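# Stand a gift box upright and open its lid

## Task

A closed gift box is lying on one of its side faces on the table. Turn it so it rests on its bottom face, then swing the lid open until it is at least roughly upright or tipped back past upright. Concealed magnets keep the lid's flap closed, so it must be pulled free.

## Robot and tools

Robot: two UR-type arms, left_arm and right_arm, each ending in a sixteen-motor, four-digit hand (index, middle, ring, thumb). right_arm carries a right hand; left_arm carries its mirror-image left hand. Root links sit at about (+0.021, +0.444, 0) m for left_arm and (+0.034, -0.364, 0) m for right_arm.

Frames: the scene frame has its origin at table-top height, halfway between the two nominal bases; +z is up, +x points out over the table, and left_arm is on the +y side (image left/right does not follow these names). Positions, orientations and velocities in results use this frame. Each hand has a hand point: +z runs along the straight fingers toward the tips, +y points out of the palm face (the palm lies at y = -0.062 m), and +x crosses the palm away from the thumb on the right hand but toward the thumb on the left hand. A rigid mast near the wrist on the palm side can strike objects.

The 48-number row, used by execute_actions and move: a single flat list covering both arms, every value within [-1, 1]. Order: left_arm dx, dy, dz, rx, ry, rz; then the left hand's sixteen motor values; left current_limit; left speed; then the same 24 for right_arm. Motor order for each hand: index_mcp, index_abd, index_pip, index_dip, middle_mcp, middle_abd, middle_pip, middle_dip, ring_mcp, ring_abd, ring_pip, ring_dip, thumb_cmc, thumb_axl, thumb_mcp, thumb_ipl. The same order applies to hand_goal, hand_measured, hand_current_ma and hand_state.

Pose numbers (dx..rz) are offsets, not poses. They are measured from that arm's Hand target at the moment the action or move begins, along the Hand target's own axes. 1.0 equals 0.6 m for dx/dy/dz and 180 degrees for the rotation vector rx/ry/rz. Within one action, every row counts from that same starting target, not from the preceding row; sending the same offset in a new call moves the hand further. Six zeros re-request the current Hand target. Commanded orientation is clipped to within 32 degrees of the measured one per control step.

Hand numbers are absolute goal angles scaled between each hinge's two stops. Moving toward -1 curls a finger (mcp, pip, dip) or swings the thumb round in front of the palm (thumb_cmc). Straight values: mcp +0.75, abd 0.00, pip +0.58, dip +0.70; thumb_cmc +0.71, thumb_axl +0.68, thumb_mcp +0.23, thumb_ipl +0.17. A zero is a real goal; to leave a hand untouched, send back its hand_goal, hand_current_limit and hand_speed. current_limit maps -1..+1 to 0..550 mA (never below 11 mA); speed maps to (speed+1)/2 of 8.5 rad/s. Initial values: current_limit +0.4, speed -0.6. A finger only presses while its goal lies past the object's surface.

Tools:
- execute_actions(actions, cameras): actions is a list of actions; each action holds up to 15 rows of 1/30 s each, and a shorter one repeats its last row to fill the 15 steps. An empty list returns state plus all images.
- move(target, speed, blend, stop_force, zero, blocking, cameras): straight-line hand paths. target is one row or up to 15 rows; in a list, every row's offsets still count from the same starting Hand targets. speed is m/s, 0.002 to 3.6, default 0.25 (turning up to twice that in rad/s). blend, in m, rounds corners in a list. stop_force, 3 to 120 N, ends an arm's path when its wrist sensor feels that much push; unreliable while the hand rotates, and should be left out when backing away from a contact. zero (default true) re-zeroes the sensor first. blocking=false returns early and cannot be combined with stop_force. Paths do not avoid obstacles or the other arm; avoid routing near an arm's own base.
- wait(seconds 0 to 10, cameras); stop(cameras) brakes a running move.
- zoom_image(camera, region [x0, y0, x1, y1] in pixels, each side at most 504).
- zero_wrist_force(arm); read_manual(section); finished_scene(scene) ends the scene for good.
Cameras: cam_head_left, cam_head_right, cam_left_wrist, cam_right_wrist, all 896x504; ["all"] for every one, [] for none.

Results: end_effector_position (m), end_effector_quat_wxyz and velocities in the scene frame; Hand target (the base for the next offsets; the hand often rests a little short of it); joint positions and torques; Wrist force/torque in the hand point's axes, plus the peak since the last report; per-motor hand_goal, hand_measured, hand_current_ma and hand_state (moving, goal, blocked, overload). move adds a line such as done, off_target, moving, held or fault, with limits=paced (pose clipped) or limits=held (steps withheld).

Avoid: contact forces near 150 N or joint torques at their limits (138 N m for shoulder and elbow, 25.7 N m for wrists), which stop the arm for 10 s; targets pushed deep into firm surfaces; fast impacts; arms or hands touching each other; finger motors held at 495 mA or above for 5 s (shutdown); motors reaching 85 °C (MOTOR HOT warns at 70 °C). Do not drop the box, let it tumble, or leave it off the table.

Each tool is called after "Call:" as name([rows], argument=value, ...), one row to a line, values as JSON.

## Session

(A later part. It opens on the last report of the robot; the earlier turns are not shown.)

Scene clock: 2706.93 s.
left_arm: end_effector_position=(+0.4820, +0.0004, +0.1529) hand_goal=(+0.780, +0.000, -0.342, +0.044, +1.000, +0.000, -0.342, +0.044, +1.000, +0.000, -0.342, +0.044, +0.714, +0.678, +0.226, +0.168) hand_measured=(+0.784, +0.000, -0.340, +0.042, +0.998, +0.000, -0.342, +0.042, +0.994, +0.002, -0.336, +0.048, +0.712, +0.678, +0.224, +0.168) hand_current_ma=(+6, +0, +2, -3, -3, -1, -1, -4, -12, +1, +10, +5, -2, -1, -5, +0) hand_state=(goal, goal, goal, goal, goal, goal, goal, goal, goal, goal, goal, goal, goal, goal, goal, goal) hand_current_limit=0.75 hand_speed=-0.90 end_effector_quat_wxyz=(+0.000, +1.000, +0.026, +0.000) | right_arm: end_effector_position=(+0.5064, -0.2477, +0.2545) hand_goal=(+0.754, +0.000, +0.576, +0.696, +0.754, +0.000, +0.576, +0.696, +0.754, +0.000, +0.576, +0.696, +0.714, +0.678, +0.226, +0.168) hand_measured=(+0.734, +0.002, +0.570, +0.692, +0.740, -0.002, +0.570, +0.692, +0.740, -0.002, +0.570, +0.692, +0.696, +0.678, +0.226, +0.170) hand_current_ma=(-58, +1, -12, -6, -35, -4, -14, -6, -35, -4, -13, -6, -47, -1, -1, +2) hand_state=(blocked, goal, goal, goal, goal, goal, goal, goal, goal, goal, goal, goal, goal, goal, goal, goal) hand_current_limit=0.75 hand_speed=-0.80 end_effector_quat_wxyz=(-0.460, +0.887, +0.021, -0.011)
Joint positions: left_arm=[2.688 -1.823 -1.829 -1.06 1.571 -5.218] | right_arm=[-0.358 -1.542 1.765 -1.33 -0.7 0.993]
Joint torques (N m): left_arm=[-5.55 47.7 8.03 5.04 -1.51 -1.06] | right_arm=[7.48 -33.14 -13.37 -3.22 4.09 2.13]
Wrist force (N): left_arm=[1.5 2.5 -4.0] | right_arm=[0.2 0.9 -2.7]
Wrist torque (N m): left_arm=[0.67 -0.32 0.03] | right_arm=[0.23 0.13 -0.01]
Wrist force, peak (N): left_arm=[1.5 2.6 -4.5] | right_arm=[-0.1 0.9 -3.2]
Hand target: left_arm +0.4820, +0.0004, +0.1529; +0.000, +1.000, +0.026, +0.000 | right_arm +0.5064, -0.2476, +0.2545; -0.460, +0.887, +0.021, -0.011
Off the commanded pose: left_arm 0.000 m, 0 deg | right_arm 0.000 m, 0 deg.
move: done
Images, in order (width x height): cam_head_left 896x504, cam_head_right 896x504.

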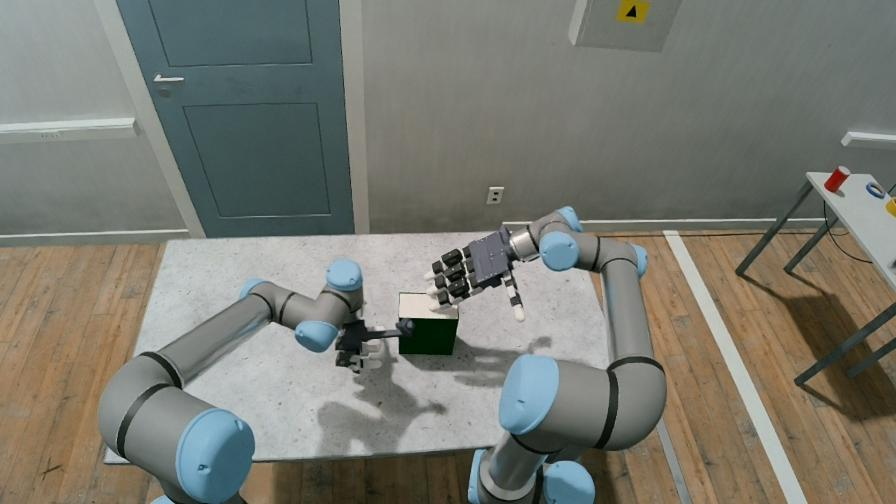

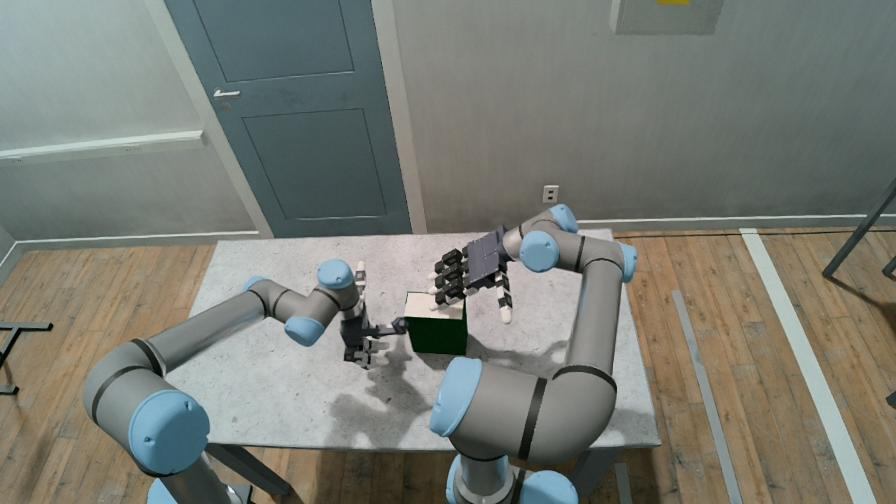

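Call:
move([
  [0,0,0,0,0,0,0.78,0,-0.343,0.044,1,0,-0.343,0.044,1,0,-0.343,0.044,0.714,0.678,0.226,0.168,0.75,-0.9,0.024,0,0,0,0,0,0.754,0,0.576,0.696,0.754,0,0.576,0.696,1,0,0.576,0.696,0.714,0.678,0.226,0.168,0.75,-0.8],
], speed=0.05, cameras=[])

Call:
move(target=[0,0,0,0,0,0,0.78,0,-0.343,0.044,1,0,-0.343,0.044,1,0,-0.343,0.044,0.714,0.678,0.226,0.168,0.75,-0.9,0,0.0819,0.0574,0,0,0,0.754,0,0.576,0.696,0.754,0,0.576,0.696,1,0,0.576,0.696,0.714,0.678,0.226,0.168,0.75,-0.8], speed=0.02, stop_force=8, cameras=[])

Call:
move(target=[0,0.08,0,0,0,0,0.78,0,-0.343,0.044,1,0,-0.343,0.044,1,0,-0.343,0.044,0.714,0.678,0.226,0.168,0.75,-0.9,0,0,0,0,0,0,0.754,0,0.576,0.696,0.754,0,0.576,0.696,1,0,0.576,0.696,0.714,0.678,0.226,0.168,0.75,-0.8], speed=0.02, stop_force=3, cameras=["cam_head_left","cam_head_right","cam_left_wrist"])

Call:
zoom_image(camera="cam_head_right", region=[340, 240, 500, 360])

Call:
zoom_image(camera="cam_head_left", region=[360, 240, 520, 360])

Scene clock: 2741.00 s.
left_arm: end_effector_position=(+0.4820, +0.0004, +0.1529) hand_goal=(+0.780, +0.000, -0.342, +0.044, +1.000, +0.000, -0.342, +0.044, +1.000, +0.000, -0.342, +0.044, +0.714, +0.678, +0.226, +0.168) hand_measured=(+0.784, +0.000, -0.340, +0.042, +0.998, +0.000, -0.342, +0.042, +0.994, +0.002, -0.336, +0.048, +0.712, +0.678, +0.224, +0.168) hand_current_ma=(+6, +0, +2, -3, -3, -1, -1, -4, -12, +1, +10, +5, -2, -1, -5, +0) hand_state=(goal, goal, goal, goal, goal, goal, goal, goal, goal, goal, goal, goal, goal, goal, goal, goal) hand_current_limit=0.75 hand_speed=-0.90 end_effector_quat_wxyz=(+0.000, +1.000, +0.026, +0.000) | right_arm: end_effector_position=(+0.5206, -0.2470, +0.2545) hand_goal=(+0.754, +0.000, +0.576, +0.696, +0.754, +0.000, +0.576, +0.696, +1.000, +0.000, +0.576, +0.696, +0.714, +0.678, +0.226, +0.168) hand_measured=(+0.734, +0.002, +0.570, +0.692, +0.740, -0.002, +0.570, +0.692, +0.978, -0.002, +0.570, +0.692, +0.696, +0.678, +0.226, +0.170) hand_current_ma=(-58, +1, -12, -6, -35, -3, -14, -6, -60, -4, -13, -6, -47, -1, -1, +2) hand_state=(blocked, goal, goal, goal, goal, goal, goal, goal, blocked, goal, goal, goal, goal, goal, goal, goal) hand_current_limit=0.75 hand_speed=-0.80 end_effector_quat_wxyz=(-0.460, +0.887, +0.021, -0.011)
Joint positions: left_arm=[2.688 -1.823 -1.829 -1.06 1.571 -5.218] | right_arm=[-0.348 -1.509 1.732 -1.342 -0.695 1.008]
Joint torques (N m): left_arm=[-5.59 47.27 8.67 4.73 -0.98 -1.25] | right_arm=[6.55 -12.8 -34.81 -3.3 4.02 2.18]
Wrist force (N): left_arm=[1.4 2.4 -4.2] | right_arm=[0.2 0.8 -3.0]
Wrist torque (N m): left_arm=[0.66 -0.30 0.03] | right_arm=[0.24 0.11 0.02]
Wrist force, peak (N): left_arm=[1.6 2.5 -4.3] | right_arm=[0.1 0.7 -3.2]
Hand target: left_arm +0.4820, +0.0004, +0.1529; +0.000, +1.000, +0.026, +0.000 | right_arm +0.5207, -0.2469, +0.2545; -0.460, +0.887, +0.021, -0.011
Off the commanded pose: left_arm 0.000 m, 0 deg | right_arm 0.000 m, 0 deg.
move: done
No camera images: "cameras" was empty.

Scene clock: 2745.03 s.
left_arm: end_effector_position=(+0.4820, +0.0004, +0.1529) hand_goal=(+0.780, +0.000, -0.342, +0.044, +1.000, +0.000, -0.342, +0.044, +1.000, +0.000, -0.342, +0.044, +0.714, +0.678, +0.226, +0.168) hand_measured=(+0.784, +0.000, -0.340, +0.042, +0.998, +0.000, -0.342, +0.042, +0.994, +0.002, -0.336, +0.048, +0.712, +0.678, +0.224, +0.168) hand_current_ma=(+6, +0, +2, -3, -3, -1, -1, -4, -12, +1, +10, +5, -2, -1, -5, +0) hand_state=(goal, goal, goal, goal, goal, goal, goal, goal, goal, goal, goal, goal, goal, goal, goal, goal) hand_current_limit=0.75 hand_speed=-0.90 end_effector_quat_wxyz=(+0.000, +1.000, +0.026, +0.000) | right_arm: end_effector_position=(+0.5207, -0.2471, +0.1945) hand_goal=(+0.754, +0.000, +0.576, +0.696, +0.754, +0.000, +0.576, +0.696, +1.000, +0.000, +0.576, +0.696, +0.714, +0.678, +0.226, +0.168) hand_measured=(+0.788, +0.002, +0.596, +0.706, +0.786, -0.002, +0.598, +0.706, +0.978, -0.002, +0.570, +0.692, +0.696, +0.678, +0.226, +0.170) hand_current_ma=(+105, +1, +49, +23, +95, -3, +56, +24, -59, -4, -13, -6, -47, -1, -1, +2) hand_state=(blocked, goal, goal, goal, blocked, goal, blocked, goal, blocked, goal, goal, goal, goal, goal, goal, goal) hand_current_limit=0.75 hand_speed=-0.80 end_effector_quat_wxyz=(-0.460, +0.887, +0.021, -0.011)
Joint positions: left_arm=[2.688 -1.823 -1.829 -1.06 1.571 -5.218] | right_arm=[-0.348 -1.465 1.845 -1.498 -0.695 1.007]
Joint torques (N m): left_arm=[-5.08 45.58 8.52 4.57 -0.61 -1.05] | right_arm=[0.07 -10.9 -9.52 -3.21 -1.07 1.97]
Wrist force (N): left_arm=[1.5 2.2 -4.2] | right_arm=[0.0 -3.3 -9.2]
Wrist torque (N m): left_arm=[0.64 -0.32 0.05] | right_arm=[1.10 0.12 0.03]
Wrist force, peak (N): left_arm=[1.6 2.7 -4.4] | right_arm=[0.0 -3.3 -9.2]
Hand target: left_arm +0.4820, +0.0004, +0.1529; +0.000, +1.000, +0.026, +0.000 | right_arm +0.5207, -0.2471, +0.1945; -0.460, +0.887, +0.021, -0.011
Off the commanded pose: left_arm 0.000 m, 0 deg | right_arm 0.000 m, 0 deg.
move: done
No camera images: "cameras" was empty.

Scene clock: 2747.70 s.
left_arm: end_effector_position=(+0.4835, -0.0292, +0.1529) hand_goal=(+0.780, +0.000, -0.342, +0.044, +1.000, +0.000, -0.342, +0.044, +1.000, +0.000, -0.342, +0.044, +0.714, +0.678, +0.226, +0.168) hand_measured=(+0.788, +0.000, -0.344, +0.038, +0.998, +0.000, -0.342, +0.042, +0.994, +0.002, -0.336, +0.048, +0.712, +0.678, +0.224, +0.168) hand_current_ma=(+17, +0, -2, -9, -3, -1, -1, -4, -12, +1, +9, +5, -2, -1, -5, +0) hand_state=(goal, goal, goal, goal, goal, goal, goal, goal, goal, goal, goal, goal, goal, goal, goal, goal) hand_current_limit=0.75 hand_speed=-0.90 end_effector_quat_wxyz=(+0.000, +1.000, +0.026, +0.000) | right_arm: end_effector_position=(+0.5207, -0.2471, +0.1945) hand_goal=(+0.754, +0.000, +0.576, +0.696, +0.754, +0.000, +0.576, +0.696, +1.000, +0.000, +0.576, +0.696, +0.714, +0.678, +0.226, +0.168) hand_measured=(+0.788, +0.002, +0.596, +0.706, +0.786, -0.002, +0.598, +0.706, +0.978, -0.002, +0.570, +0.692, +0.696, +0.678, +0.226, +0.170) hand_current_ma=(+105, +1, +49, +23, +95, -3, +56, +24, -59, -4, -13, -6, -47, -1, -1, +2) hand_state=(blocked, goal, goal, goal, blocked, goal, blocked, goal, blocked, goal, goal, goal, goal, goal, goal, goal) hand_current_limit=0.75 hand_speed=-0.80 end_effector_quat_wxyz=(-0.460, +0.887, +0.021, -0.011)
Joint positions: left_arm=[2.643 -1.867 -1.77 -1.075 1.57 -5.264] | right_arm=[-0.348 -1.465 1.845 -1.498 -0.695 1.007]
Joint torques (N m): left_arm=[8.08 49.49 8.54 4.99 -1.69 1.85] | right_arm=[3.34 -10.45 -9.7 -3.04 -1.15 2.05]
Wrist force (N): left_arm=[1.3 2.0 -4.1] | right_arm=[0.2 -3.3 -8.9]
Wrist torque (N m): left_arm=[0.66 -0.28 -0.14] | right_arm=[1.05 0.11 0.02]
Wrist force, peak (N): left_arm=[1.0 -1.2 -5.3] | right_arm=[0.0 -3.5 -9.3]
Hand target: left_arm +0.4835, -0.0292, +0.1529; +0.000, +1.000, +0.026, +0.000 (not the last commanded pose) | right_arm +0.5207, -0.2471, +0.1945; -0.460, +0.887, +0.021, -0.011
Off the commanded pose: left_arm 0.018 m, 0 deg | right_arm 0.000 m, 0 deg.
move: contact (left_arm)
Images, in order (width x height): cam_head_left 896x504, cam_head_right 896x504, cam_left_wrist 896x504.

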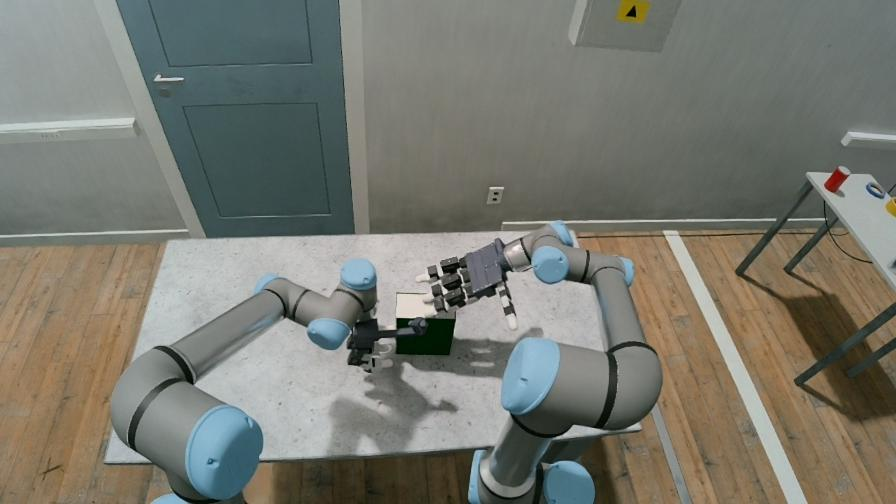

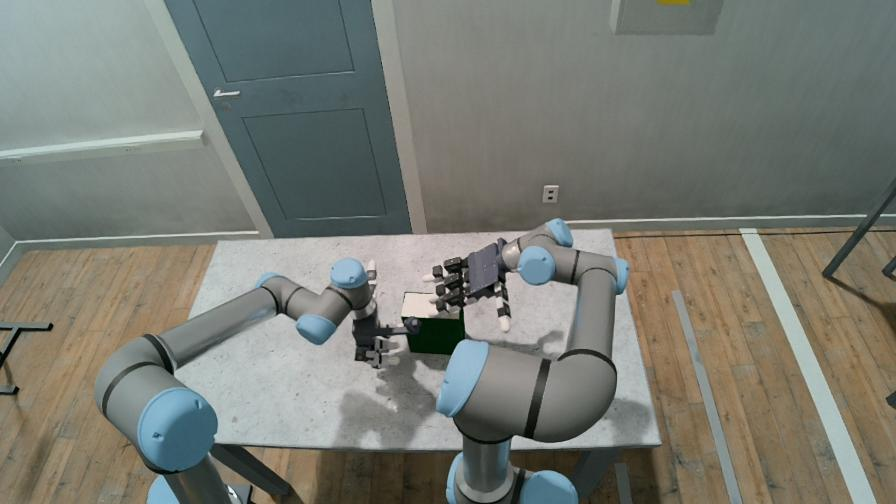

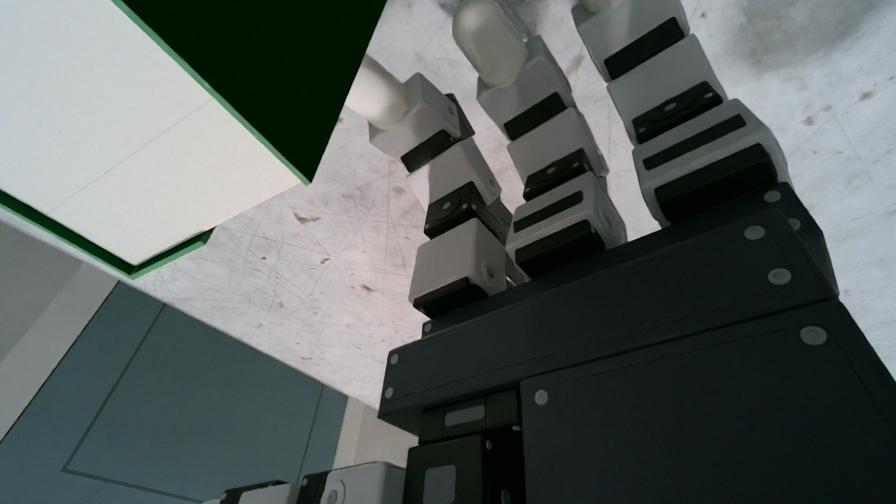

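Scaled by 3.150 from the camera's 896x504 image, which has a finer 1280x720 frame.

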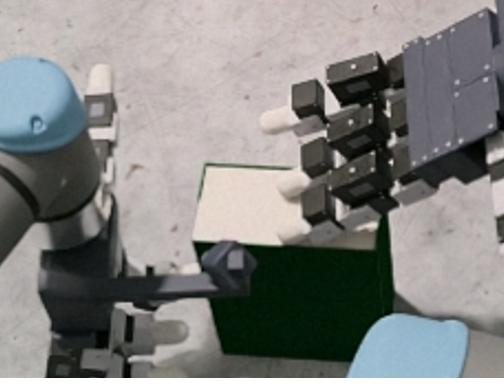

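Scaled by 3.150 from the camera's 896x504 image, which has a finer 1280x720 frame.

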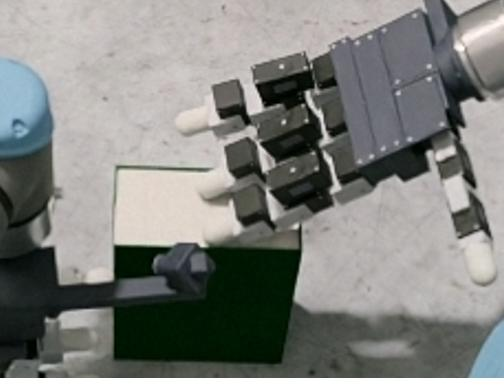

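Call:
move([
  [0,0.016,0,0,0,0,0.78,0,-0.343,0.044,1,0,-0.343,0.044,1,0,-0.343,0.044,0.714,0.678,0.226,0.168,0.75,-0.9,0,0.0164,0.0115,0,0,0,0.754,0,0.576,0.696,0.754,0,0.576,0.696,1,0,0.576,0.696,0.714,0.678,0.226,0.168,0.75,-0.8],
  [0.05,0.022,0,0,0,0,0.78,0,-0.343,0.044,1,0,-0.343,0.044,1,0,-0.343,0.044,0.714,0.678,0.226,0.168,0.75,-0.9,0,0.0164,0.0115,0,0,0,0.754,0,0.576,0.696,0.754,0,0.576,0.696,1,0,0.576,0.696,0.714,0.678,0.226,0.168,0.75,-0.8],
], speed=0.02, blend=0.002, cameras=["cam_head_left","cam_head_right","cam_left_wrist"])

Call:
zoom_image(camera="cam_head_right", region=[340, 240, 500, 360])

Call:
zoom_image(camera="cam_head_left", region=[360, 240, 520, 360])

Scene clock: 2774.67 s.
left_arm: end_effector_position=(+0.5140, -0.0408, +0.1529) hand_goal=(+0.780, +0.000, -0.342, +0.044, +1.000, +0.000, -0.342, +0.044, +1.000, +0.000, -0.342, +0.044, +0.714, +0.678, +0.226, +0.168) hand_measured=(+0.878, -0.018, -0.340, +0.012, +0.998, +0.000, -0.342, +0.042, +0.994, +0.002, -0.336, +0.048, +0.712, +0.678, +0.224, +0.168) hand_current_ma=(+383, -34, +2, -83, -3, -1, -1, -4, -10, +1, +9, +5, -2, -1, -5, +0) hand_state=(blocked, goal, goal, blocked, goal, goal, goal, goal, goal, goal, goal, goal, goal, goal, goal, goal) hand_current_limit=0.75 hand_speed=-0.90 end_effector_quat_wxyz=(+0.000, +1.000, +0.026, +0.000) | right_arm: end_effector_position=(+0.5207, -0.2471, +0.1825) hand_goal=(+0.754, +0.000, +0.576, +0.696, +0.754, +0.000, +0.576, +0.696, +1.000, +0.000, +0.576, +0.696, +0.714, +0.678, +0.226, +0.168) hand_measured=(+0.842, -0.028, +0.624, +0.726, +0.836, -0.024, +0.630, +0.722, +0.980, -0.002, +0.570, +0.692, +0.696, +0.678, +0.226, +0.170) hand_current_ma=(+348, -64, +153, +86, +319, -54, +178, +74, -58, -4, -13, -6, -47, -1, -1, +2) hand_state=(blocked, blocked, blocked, blocked, blocked, blocked, blocked, blocked, blocked, goal, goal, goal, goal, goal, goal, goal) hand_current_limit=0.75 hand_speed=-0.80 end_effector_quat_wxyz=(-0.460, +0.887, +0.021, -0.011)
Joint positions: left_arm=[2.65 -1.934 -1.677 -1.101 1.57 -5.257] | right_arm=[-0.348 -1.454 1.865 -1.53 -0.695 1.007]
Joint torques (N m): left_arm=[6.62 26.38 32.75 3.09 -1.95 1.6] | right_arm=[10.59 -8.98 -6.68 -2.39 -2.47 2.02]
Wrist force (N): left_arm=[-4.6 -5.4 -5.5] | right_arm=[2.0 -7.0 -15.4]
Wrist torque (N m): left_arm=[0.86 -0.55 -0.29] | right_arm=[2.04 0.56 0.24]
Wrist force, peak (N): left_arm=[-7.5 -16.9 -9.5] | right_arm=[0.7 -6.0 -27.6]
Hand target: left_arm +0.5142, -0.0408, +0.1529; +0.000, +1.000, +0.026, +0.000 | right_arm +0.5207, -0.2471, +0.1825; -0.460, +0.887, +0.021, -0.011
Off the commanded pose: left_arm 0.000 m, 0 deg | right_arm 0.000 m, 0 deg.
move: done
Images, in order (width x height): cam_head_left 896x504, cam_head_right 896x504, cam_left_wrist 896x504.

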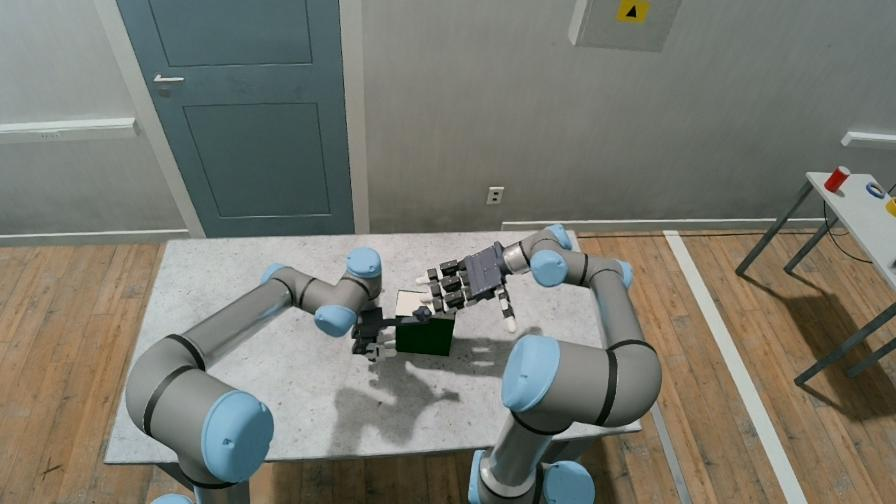

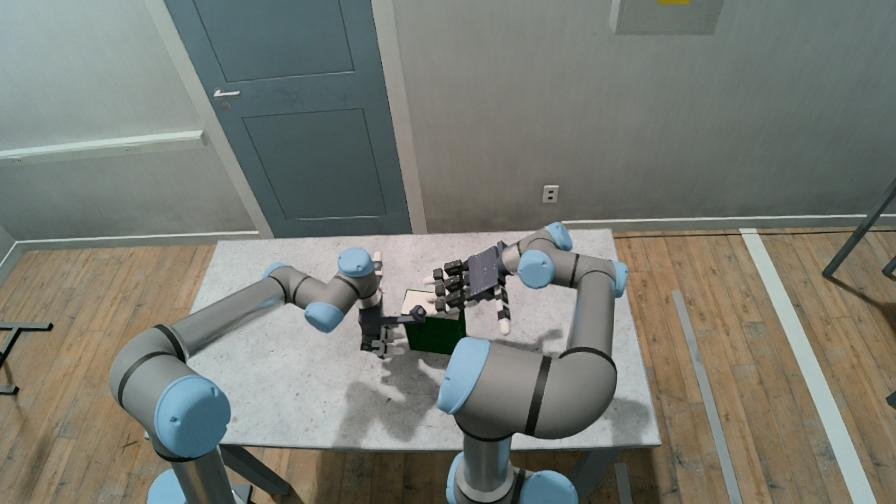

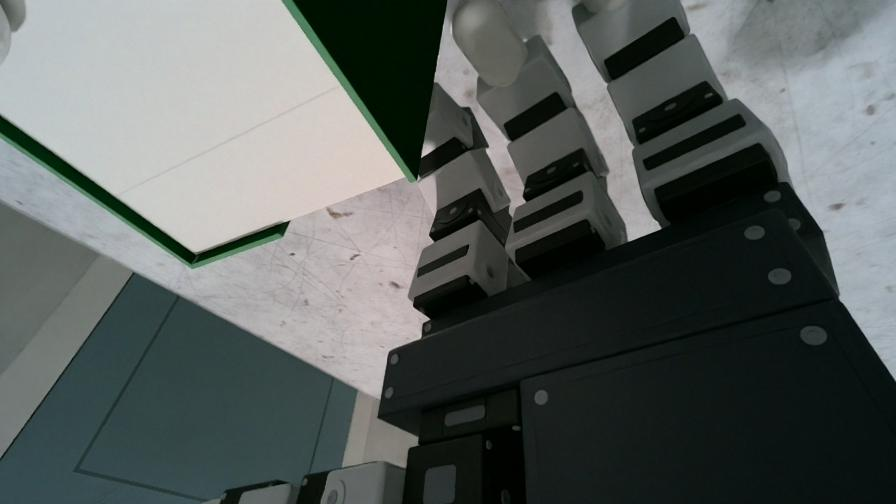

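Scaled by 3.150 from the camera's 896x504 image, which has a finer 1280x720 frame.

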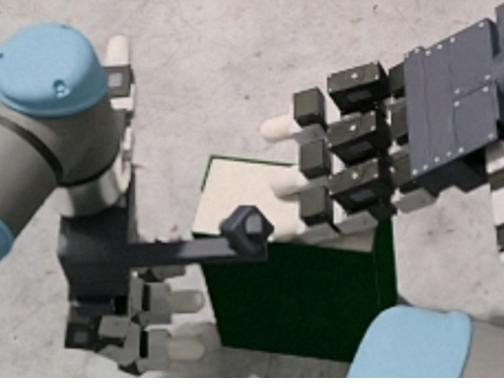

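Scaled by 3.150 from the camera's 896x504 image, which has a finer 1280x720 frame.

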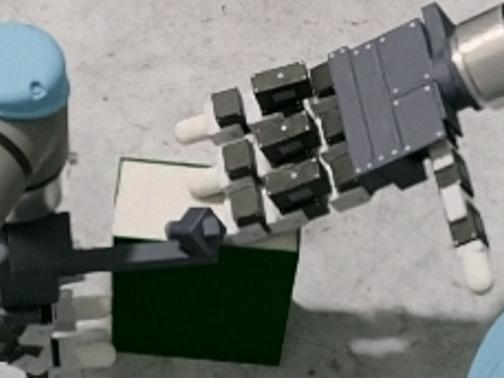

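Call:
move(target=[0.06,0.01,0,0,0,0,0.78,0,-0.343,0.044,1,0,-0.343,0.044,1,0,-0.343,0.044,0.714,0.678,0.226,0.168,0.75,-0.9,0,0.003,0.002,0,0,0,0.754,0,0.576,0.696,0.754,0,0.576,0.696,1,0,0.576,0.696,0.714,0.678,0.226,0.168,0.75,-0.8], speed=0.02, cameras=["cam_head_left","cam_head_right","cam_left_wrist"])

Call:
zoom_image(camera="cam_head_right", region=[340, 240, 500, 360])

Scene clock: 2784.77 s.
left_arm: end_effector_position=(+0.5503, -0.0450, +0.1529) hand_goal=(+0.780, +0.000, -0.342, +0.044, +1.000, +0.000, -0.342, +0.044, +1.000, +0.000, -0.342, +0.044, +0.714, +0.678, +0.226, +0.168) hand_measured=(+0.860, -0.016, -0.336, +0.032, +0.998, +0.000, -0.342, +0.042, +0.994, +0.002, -0.336, +0.048, +0.712, +0.678, +0.224, +0.168) hand_current_ma=(+298, -31, +12, -26, -3, -1, -1, -4, -10, +1, +9, +5, -2, -1, -5, +0) hand_state=(blocked, goal, goal, goal, goal, goal, goal, goal, goal, goal, goal, goal, goal, goal, goal, goal) hand_current_limit=0.75 hand_speed=-0.90 end_effector_quat_wxyz=(+0.000, +1.000, +0.026, +0.000) | right_arm: end_effector_position=(+0.5207, -0.2472, +0.1803) hand_goal=(+0.754, +0.000, +0.576, +0.696, +0.754, +0.000, +0.576, +0.696, +1.000, +0.000, +0.576, +0.696, +0.714, +0.678, +0.226, +0.168) hand_measured=(+0.852, -0.028, +0.630, +0.732, +0.848, -0.024, +0.638, +0.724, +0.980, -0.002, +0.570, +0.692, +0.696, +0.678, +0.226, +0.170) hand_current_ma=(+394, -65, +178, +104, +369, -55, +205, +78, -58, -4, -13, -6, -47, -1, -1, +2) hand_state=(blocked, blocked, blocked, blocked, blocked, blocked, blocked, blocked, blocked, goal, goal, goal, goal, goal, goal, goal) hand_current_limit=0.75 hand_speed=-0.80 end_effector_quat_wxyz=(-0.460, +0.887, +0.021, -0.011)
Joint positions: left_arm=[2.671 -2 -1.58 -1.132 1.57 -5.235] | right_arm=[-0.348 -1.452 1.869 -1.535 -0.695 1.007]
Joint torques (N m): left_arm=[6.7 29.42 31.31 1.67 -0.66 1.78] | right_arm=[-1.4 -7.34 -5.17 -2.56 -3.27 -1.83]
Wrist force (N): left_arm=[-0.9 -1.3 -4.1] | right_arm=[2.0 -7.6 -18.0]
Wrist torque (N m): left_arm=[0.81 -0.40 -0.20] | right_arm=[2.39 0.59 0.25]
Wrist force, peak (N): left_arm=[-4.7 -5.6 -5.3] | right_arm=[2.1 -7.8 -18.0]
Hand target: left_arm +0.5504, -0.0450, +0.1529; +0.000, +1.000, +0.026, +0.000 | right_arm +0.5207, -0.2472, +0.1803; -0.460, +0.887, +0.021, -0.011
Off the commanded pose: left_arm 0.000 m, 0 deg | right_arm 0.000 m, 0 deg.
move: done
Images, in order (width x height): cam_head_left 896x504, cam_head_right 896x504, cam_left_wrist 896x504.

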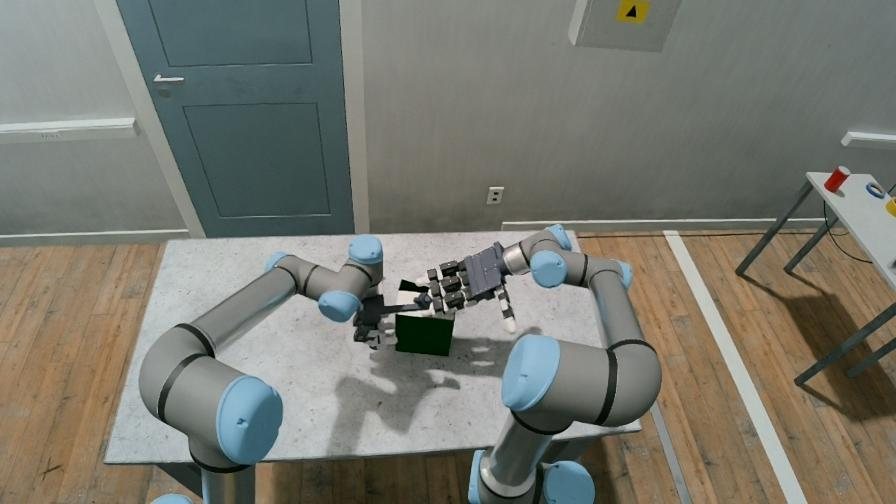

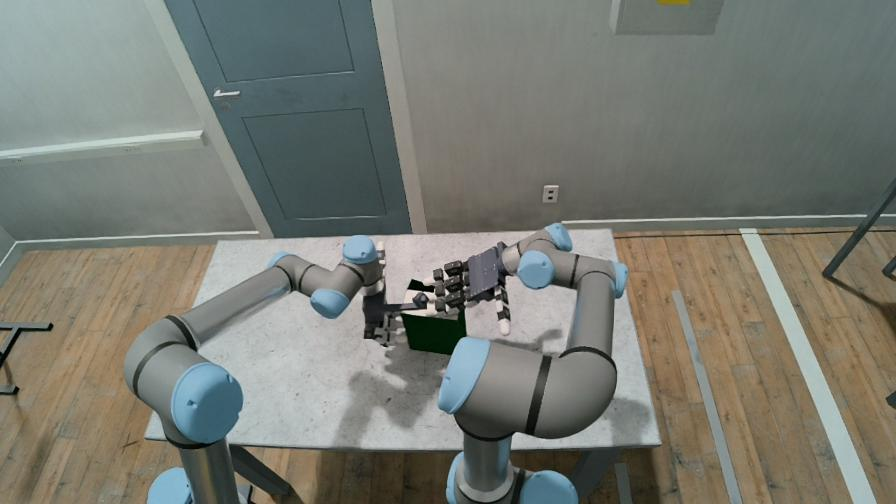

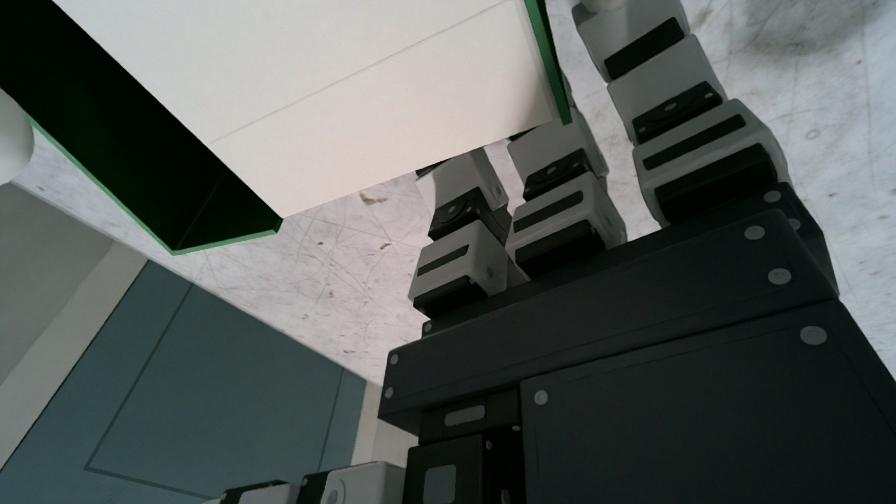

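Scaled by 3.150 from the camera's 896x504 image, which has a finer 1280x720 frame.

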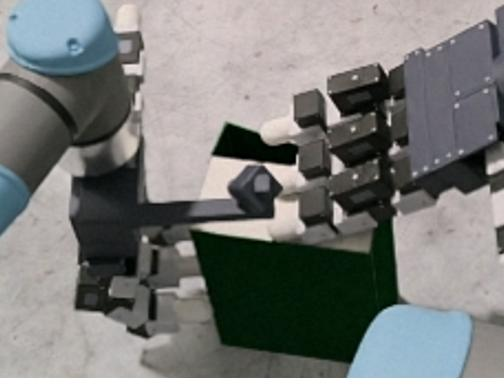

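Call:
move([
  [0,-0.01,0,0,0,0,0.78,0,-0.343,0.044,1,0,-0.343,0.044,1,0,-0.343,0.044,0.714,0.678,0.226,0.168,0.75,-0.9,0,-0.0683,-0.0478,0,0,0,0.754,0,0.576,0.696,0.754,0,0.576,0.696,1,0,0.576,0.696,0.714,0.678,0.226,0.168,0.75,-0.8],
  [0,-0.01,0,0,0,0,0.78,0,-0.343,0.044,1,0,-0.343,0.044,1,0,-0.343,0.044,0.714,0.678,0.226,0.168,0.75,-0.9,0,0.0747,-0.2523,0,0,0,0.754,0,0.576,0.696,0.754,0,0.576,0.696,1,0,0.576,0.696,0.714,0.678,0.226,0.168,0.75,-0.8],
], speed=0.05, cameras=[])

Call:
move([
  [0.178,0.042,0,0,0,0,0.78,0,-0.343,0.044,1,0,-0.343,0.044,1,0,-0.343,0.044,0.714,0.678,0.226,0.168,0.75,-0.9,0,0,0,0,0,0,0.754,0,0.576,0.696,0.754,0,0.576,0.696,1,0,0.576,0.696,0.714,0.678,0.226,0.168,0.75,-0.8],
  [0.24,0.155,0,0,0,0,0.78,0,-0.343,0.044,1,0,-0.343,0.044,1,0,-0.343,0.044,0.714,0.678,0.226,0.168,0.75,-0.9,0,0,0,0,0,0,0.754,0,0.576,0.696,0.754,0,0.576,0.696,1,0,0.576,0.696,0.714,0.678,0.226,0.168,0.75,-0.8],
], speed=0.03, blend=0.01, cameras=["cam_head_left","cam_head_right"])

Call:
zoom_image(camera="cam_head_right", region=[340, 220, 500, 360])

Call:
zoom_image(camera="cam_head_left", region=[360, 220, 520, 360])

Scene clock: 2825.70 s.
left_arm: end_effector_position=(+0.5501, -0.0390, +0.1529) hand_goal=(+0.780, +0.000, -0.342, +0.044, +1.000, +0.000, -0.342, +0.044, +1.000, +0.000, -0.342, +0.044, +0.714, +0.678, +0.226, +0.168) hand_measured=(+0.784, -0.004, -0.336, +0.046, +0.998, +0.000, -0.342, +0.042, +0.994, +0.002, -0.336, +0.048, +0.712, +0.678, +0.224, +0.168) hand_current_ma=(+7, -5, +11, +1, -3, -1, -1, -4, -10, +1, +9, +5, -2, -1, -5, +0) hand_state=(goal, goal, goal, goal, goal, goal, goal, goal, goal, goal, goal, goal, goal, goal, goal, goal) hand_current_limit=0.75 hand_speed=-0.90 end_effector_quat_wxyz=(+0.000, +1.000, +0.026, +0.000) | right_arm: end_effector_position=(+0.5278, -0.3964, +0.2309) hand_goal=(+0.754, +0.000, +0.576, +0.696, +0.754, +0.000, +0.576, +0.696, +1.000, +0.000, +0.576, +0.696, +0.714, +0.678, +0.226, +0.168) hand_measured=(+0.748, -0.004, +0.576, +0.698, +0.748, -0.002, +0.576, +0.698, +0.980, -0.002, +0.570, +0.692, +0.696, +0.678, +0.226, +0.170) hand_current_ma=(-14, -4, +0, +4, -13, -4, +1, +4, -58, -4, -13, -6, -47, -1, -1, +2) hand_state=(goal, goal, goal, goal, goal, goal, goal, goal, blocked, goal, goal, goal, goal, goal, goal, goal) hand_current_limit=0.75 hand_speed=-0.80 end_effector_quat_wxyz=(-0.460, +0.887, +0.021, -0.011)
Joint positions: left_arm=[2.68 -1.991 -1.593 -1.128 1.57 -5.227] | right_arm=[-0.606 -1.398 1.618 -1.111 -0.835 0.693]
Joint torques (N m): left_arm=[7.73 55.71 8.33 5.1 -1.79 1.88] | right_arm=[-6.62 -16.41 -33.97 0.66 -1.81 -1.6]
Wrist force (N): left_arm=[1.3 2.4 -4.0] | right_arm=[0.2 0.4 -2.4]
Wrist torque (N m): left_arm=[0.65 -0.28 -0.12] | right_arm=[0.01 0.19 0.21]
Wrist force, peak (N): left_arm=[1.3 2.9 -4.1] | right_arm=[2.0 -7.6 -18.4]
Hand target: left_arm +0.5501, -0.0390, +0.1529; +0.000, +1.000, +0.026, +0.000 | right_arm +0.5278, -0.3966, +0.2309; -0.460, +0.887, +0.021, -0.011
Off the commanded pose: left_arm 0.000 m, 0 deg | right_arm 0.000 m, 0 deg.
move: done
No camera images: "cameras" was empty.

Scene clock: 2832.50 s.
left_arm: end_effector_position=(+0.6987, -0.1244, +0.1529) hand_goal=(+0.780, +0.000, -0.342, +0.044, +1.000, +0.000, -0.342, +0.044, +1.000, +0.000, -0.342, +0.044, +0.714, +0.678, +0.226, +0.168) hand_measured=(+0.784, -0.004, -0.336, +0.046, +0.998, +0.000, -0.342, +0.042, +1.000, +0.002, -0.338, +0.046, +0.712, +0.678, +0.224, +0.168) hand_current_ma=(+6, -5, +11, +1, -3, -1, -1, -4, +0, +1, +7, +2, -2, -1, -5, +0) hand_state=(goal, goal, goal, goal, goal, goal, goal, goal, goal, goal, goal, goal, goal, goal, goal, goal) hand_current_limit=0.75 hand_speed=-0.90 end_effector_quat_wxyz=(+0.000, +1.000, +0.026, +0.000) | right_arm: end_effector_position=(+0.5278, -0.3966, +0.2309) hand_goal=(+0.754, +0.000, +0.576, +0.696, +0.754, +0.000, +0.576, +0.696, +1.000, +0.000, +0.576, +0.696, +0.714, +0.678, +0.226, +0.168) hand_measured=(+0.748, -0.004, +0.576, +0.698, +0.748, -0.002, +0.576, +0.698, +0.980, -0.002, +0.570, +0.692, +0.696, +0.678, +0.226, +0.170) hand_current_ma=(-14, -4, +0, +4, -13, -4, +1, +4, -58, -4, -13, -6, -47, -1, -1, +2) hand_state=(goal, goal, goal, goal, goal, goal, goal, goal, blocked, goal, goal, goal, goal, goal, goal, goal) hand_current_limit=0.75 hand_speed=-0.80 end_effector_quat_wxyz=(-0.460, +0.887, +0.021, -0.011)
Joint positions: left_arm=[2.667 -2.403 -0.909 -1.401 1.57 -5.239] | right_arm=[-0.606 -1.397 1.618 -1.11 -0.835 0.692]
Joint torques (N m): left_arm=[-6.84 46.7 29.89 0.59 0.82 -1.29] | right_arm=[-6.26 -16.22 -33.83 0.83 -1.82 -1.53]
Wrist force (N): left_arm=[1.3 2.4 -4.0] | right_arm=[0.2 0.5 -2.2]
Wrist torque (N m): left_arm=[0.71 -0.26 0.06] | right_arm=[0.00 0.19 0.20]
Wrist force, peak (N): left_arm=[1.3 2.9 -4.6] | right_arm=[0.3 0.8 -2.6]
Hand target: left_arm +0.6987, -0.1245, +0.1529; +0.000, +1.000, +0.026, +0.000 | right_arm +0.5278, -0.3966, +0.2309; -0.460, +0.887, +0.021, -0.011
Off the commanded pose: left_arm 0.000 m, 0 deg | right_arm 0.000 m, 0 deg.
move: done
Images, in order (width x height): cam_head_left 896x504, cam_head_right 896x504.

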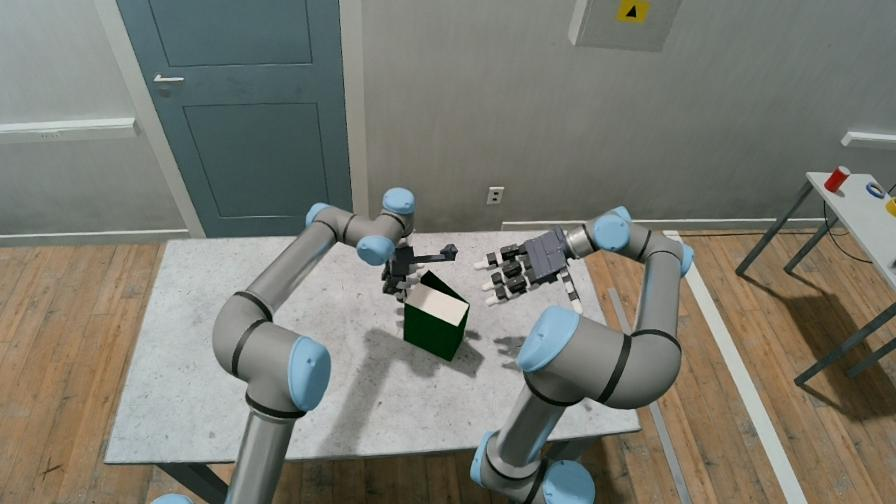

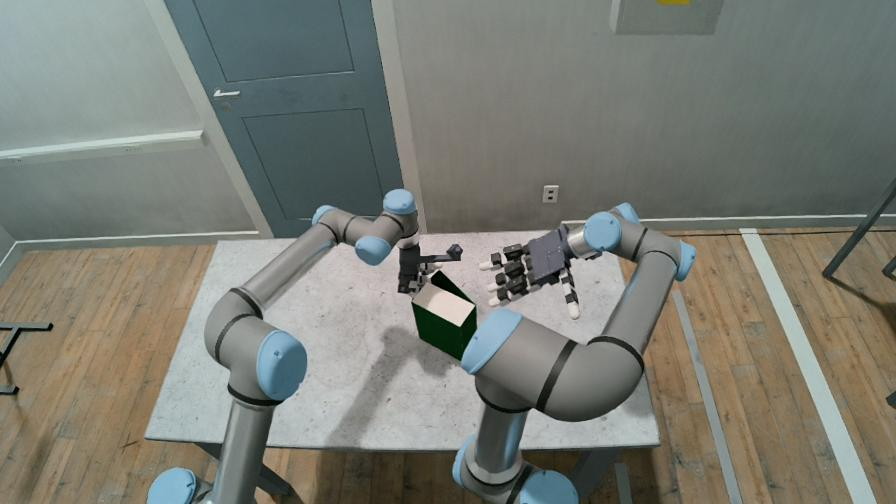

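Scaled by 3.150 from the camera's 896x504 image, which has a finer 1280x720 frame.

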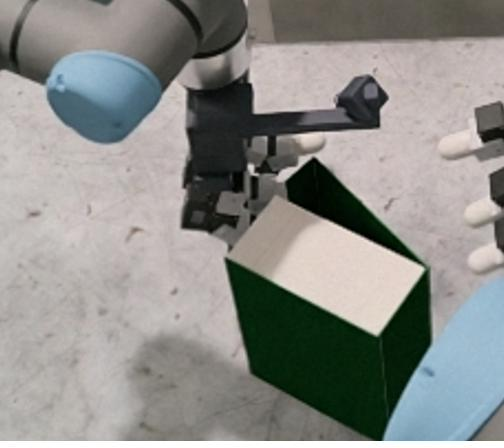

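Scaled by 3.150 from the camera's 896x504 image, which has a finer 1280x720 frame.

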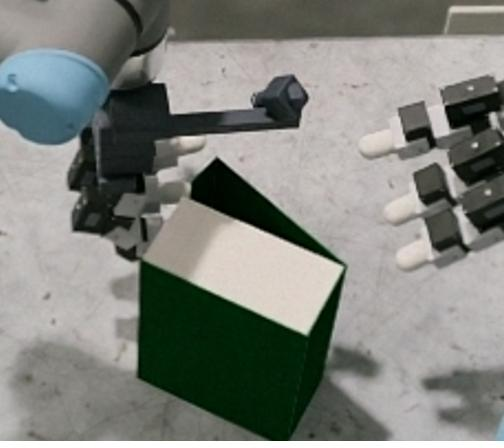

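Call:
move([
  [0,0,-0.35,0,0,0,0.78,0,-0.343,0.044,1,0,-0.343,0.044,1,0,-0.343,0.044,0.714,0.678,0.226,0.168,0.75,-0.7,0,0.0955,-0.1364,0,0,0,0.754,0,0.576,0.696,0.754,0,0.576,0.696,1,0,0.576,0.696,0.714,0.678,0.226,0.168,0.75,-0.8],
  [-0.206,0.1136,-0.35,0,0,0,0.754,0,0.576,0.696,0.754,0,-0.95,-0.7,0.754,0,-0.95,-0.7,0.714,0.678,0.226,0.168,0.75,-0.7,0,0.0955,-0.1364,0,0,0,0.754,0,0.576,0.696,0.754,0,0.576,0.696,1,0,0.576,0.696,0.714,0.678,0.226,0.168,0.75,-0.8],
], speed=0.12, cameras=["cam_head_left","cam_head_right","cam_left_wrist"])

Call:
zoom_image(camera="cam_head_right", region=[340, 220, 500, 360])

Call:
zoom_image(camera="cam_head_left", region=[360, 220, 520, 360])

Scene clock: 2908.63 s.
left_arm: end_effector_position=(+0.5788, -0.1988, +0.3629) hand_goal=(+0.754, +0.000, +0.576, +0.696, +0.754, +0.000, -0.950, -0.700, +0.754, +0.000, -0.950, -0.700, +0.714, +0.678, +0.226, +0.168) hand_measured=(+0.756, -0.004, +0.574, +0.694, +0.758, +0.000, -0.942, -0.698, +0.758, +0.002, -0.944, -0.698, +0.712, +0.678, +0.224, +0.168) hand_current_ma=(+2, -4, -4, -4, +7, -1, +14, +4, +9, +1, +11, +4, -2, -1, -5, +0) hand_state=(goal, goal, goal, goal, goal, goal, goal, goal, goal, goal, goal, goal, goal, goal, goal, goal) hand_current_limit=0.75 hand_speed=-0.70 end_effector_quat_wxyz=(+0.000, +1.000, +0.026, +0.000) | right_arm: end_effector_position=(+0.5326, -0.4964, +0.2312) hand_goal=(+0.754, +0.000, +0.576, +0.696, +0.754, +0.000, +0.576, +0.696, +1.000, +0.000, +0.576, +0.696, +0.714, +0.678, +0.226, +0.168) hand_measured=(+0.748, -0.004, +0.576, +0.698, +0.748, -0.002, +0.576, +0.698, +0.980, -0.002, +0.570, +0.692, +0.696, +0.678, +0.226, +0.170) hand_current_ma=(-14, -4, +0, +4, -13, -4, +0, +4, -58, -4, -13, -6, -47, -1, -1, +2) hand_state=(goal, goal, goal, goal, goal, goal, goal, goal, blocked, goal, goal, goal, goal, goal, goal, goal) hand_current_limit=0.75 hand_speed=-0.80 end_effector_quat_wxyz=(-0.460, +0.887, +0.021, -0.011)
Joint positions: left_arm=[2.505 -2.304 -0.542 -1.866 1.571 -5.402] | right_arm=[-0.747 -1.286 1.46 -0.978 -0.928 0.556]
Joint torques (N m): left_arm=[-6.35 68.93 9.13 4.97 -1.22 -1.17] | right_arm=[-6.18 -20.48 -33.68 1.14 -1.95 -1.69]
Wrist force (N): left_arm=[1.5 3.0 -4.3] | right_arm=[0.3 0.7 -2.6]
Wrist torque (N m): left_arm=[0.78 -0.31 0.04] | right_arm=[0.08 0.13 0.22]
Wrist force, peak (N): left_arm=[1.2 2.8 -4.8] | right_arm=[0.1 1.1 -2.9]
Hand target: left_arm +0.5788, -0.1988, +0.3629; +0.000, +1.000, +0.026, +0.000 | right_arm +0.5326, -0.4964, +0.2312; -0.460, +0.887, +0.021, -0.011
Off the commanded pose: left_arm 0.000 m, 0 deg | right_arm 0.000 m, 0 deg.
elbow stopped short (left arm): the move would have taken joint 3 (elbow) straighter than the controller allows.
move: done
Images, in order (width x height): cam_head_left 896x504, cam_head_right 896x504, cam_left_wrist 896x504.

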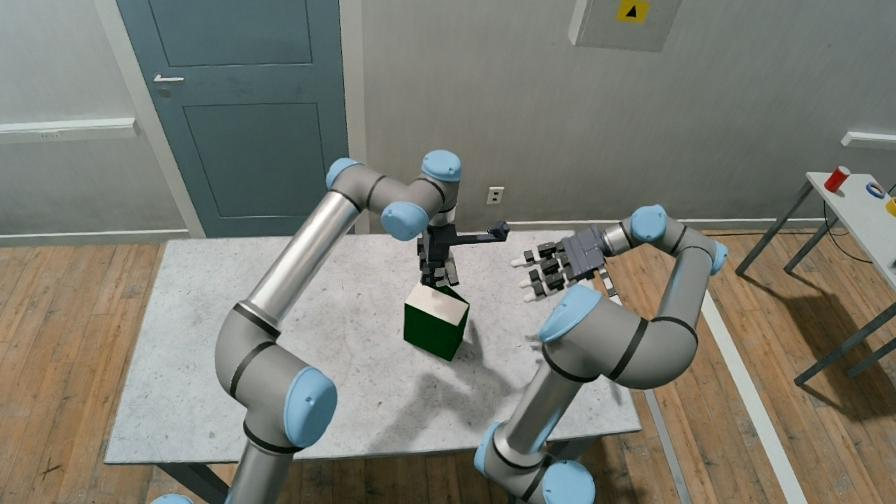

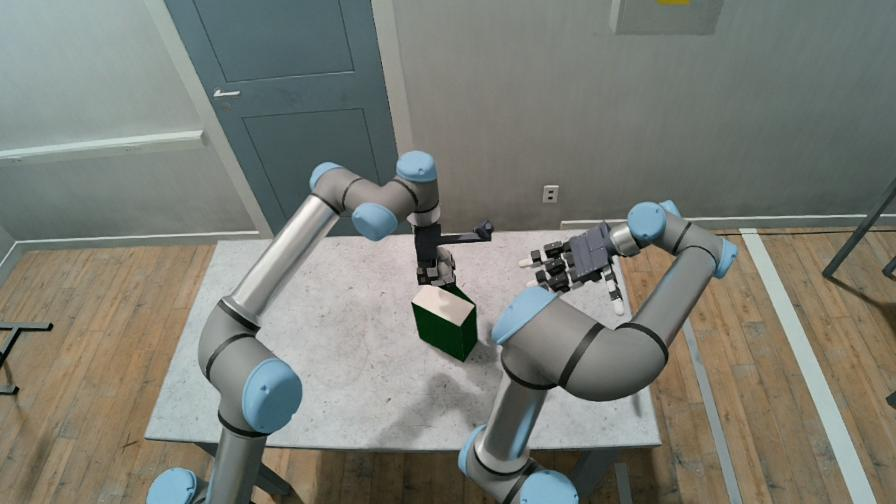

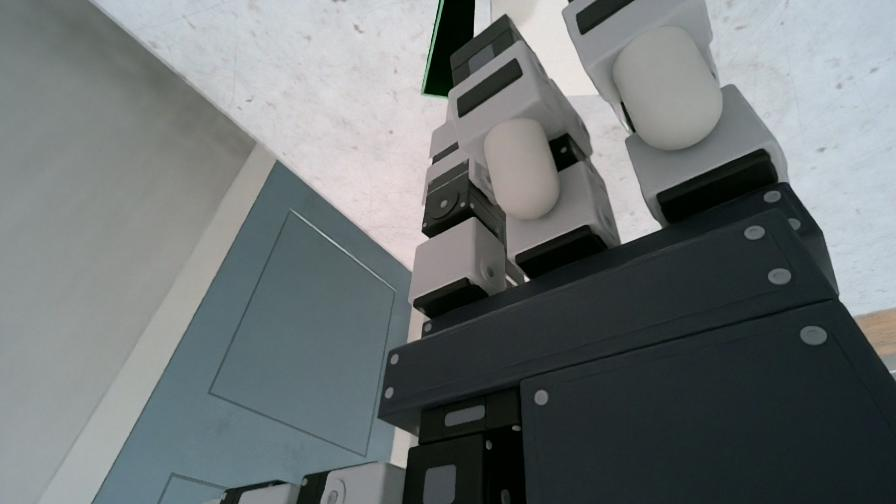

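Scaled by 3.150 from the camera's 896x504 image, which has a finer 1280x720 frame.

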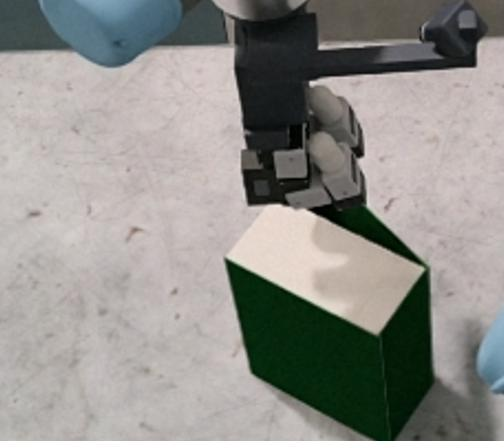

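Scaled by 3.150 from the camera's 896x504 image, which has a finer 1280x720 frame.

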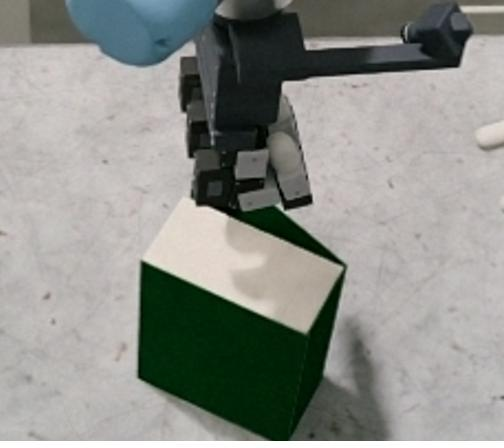

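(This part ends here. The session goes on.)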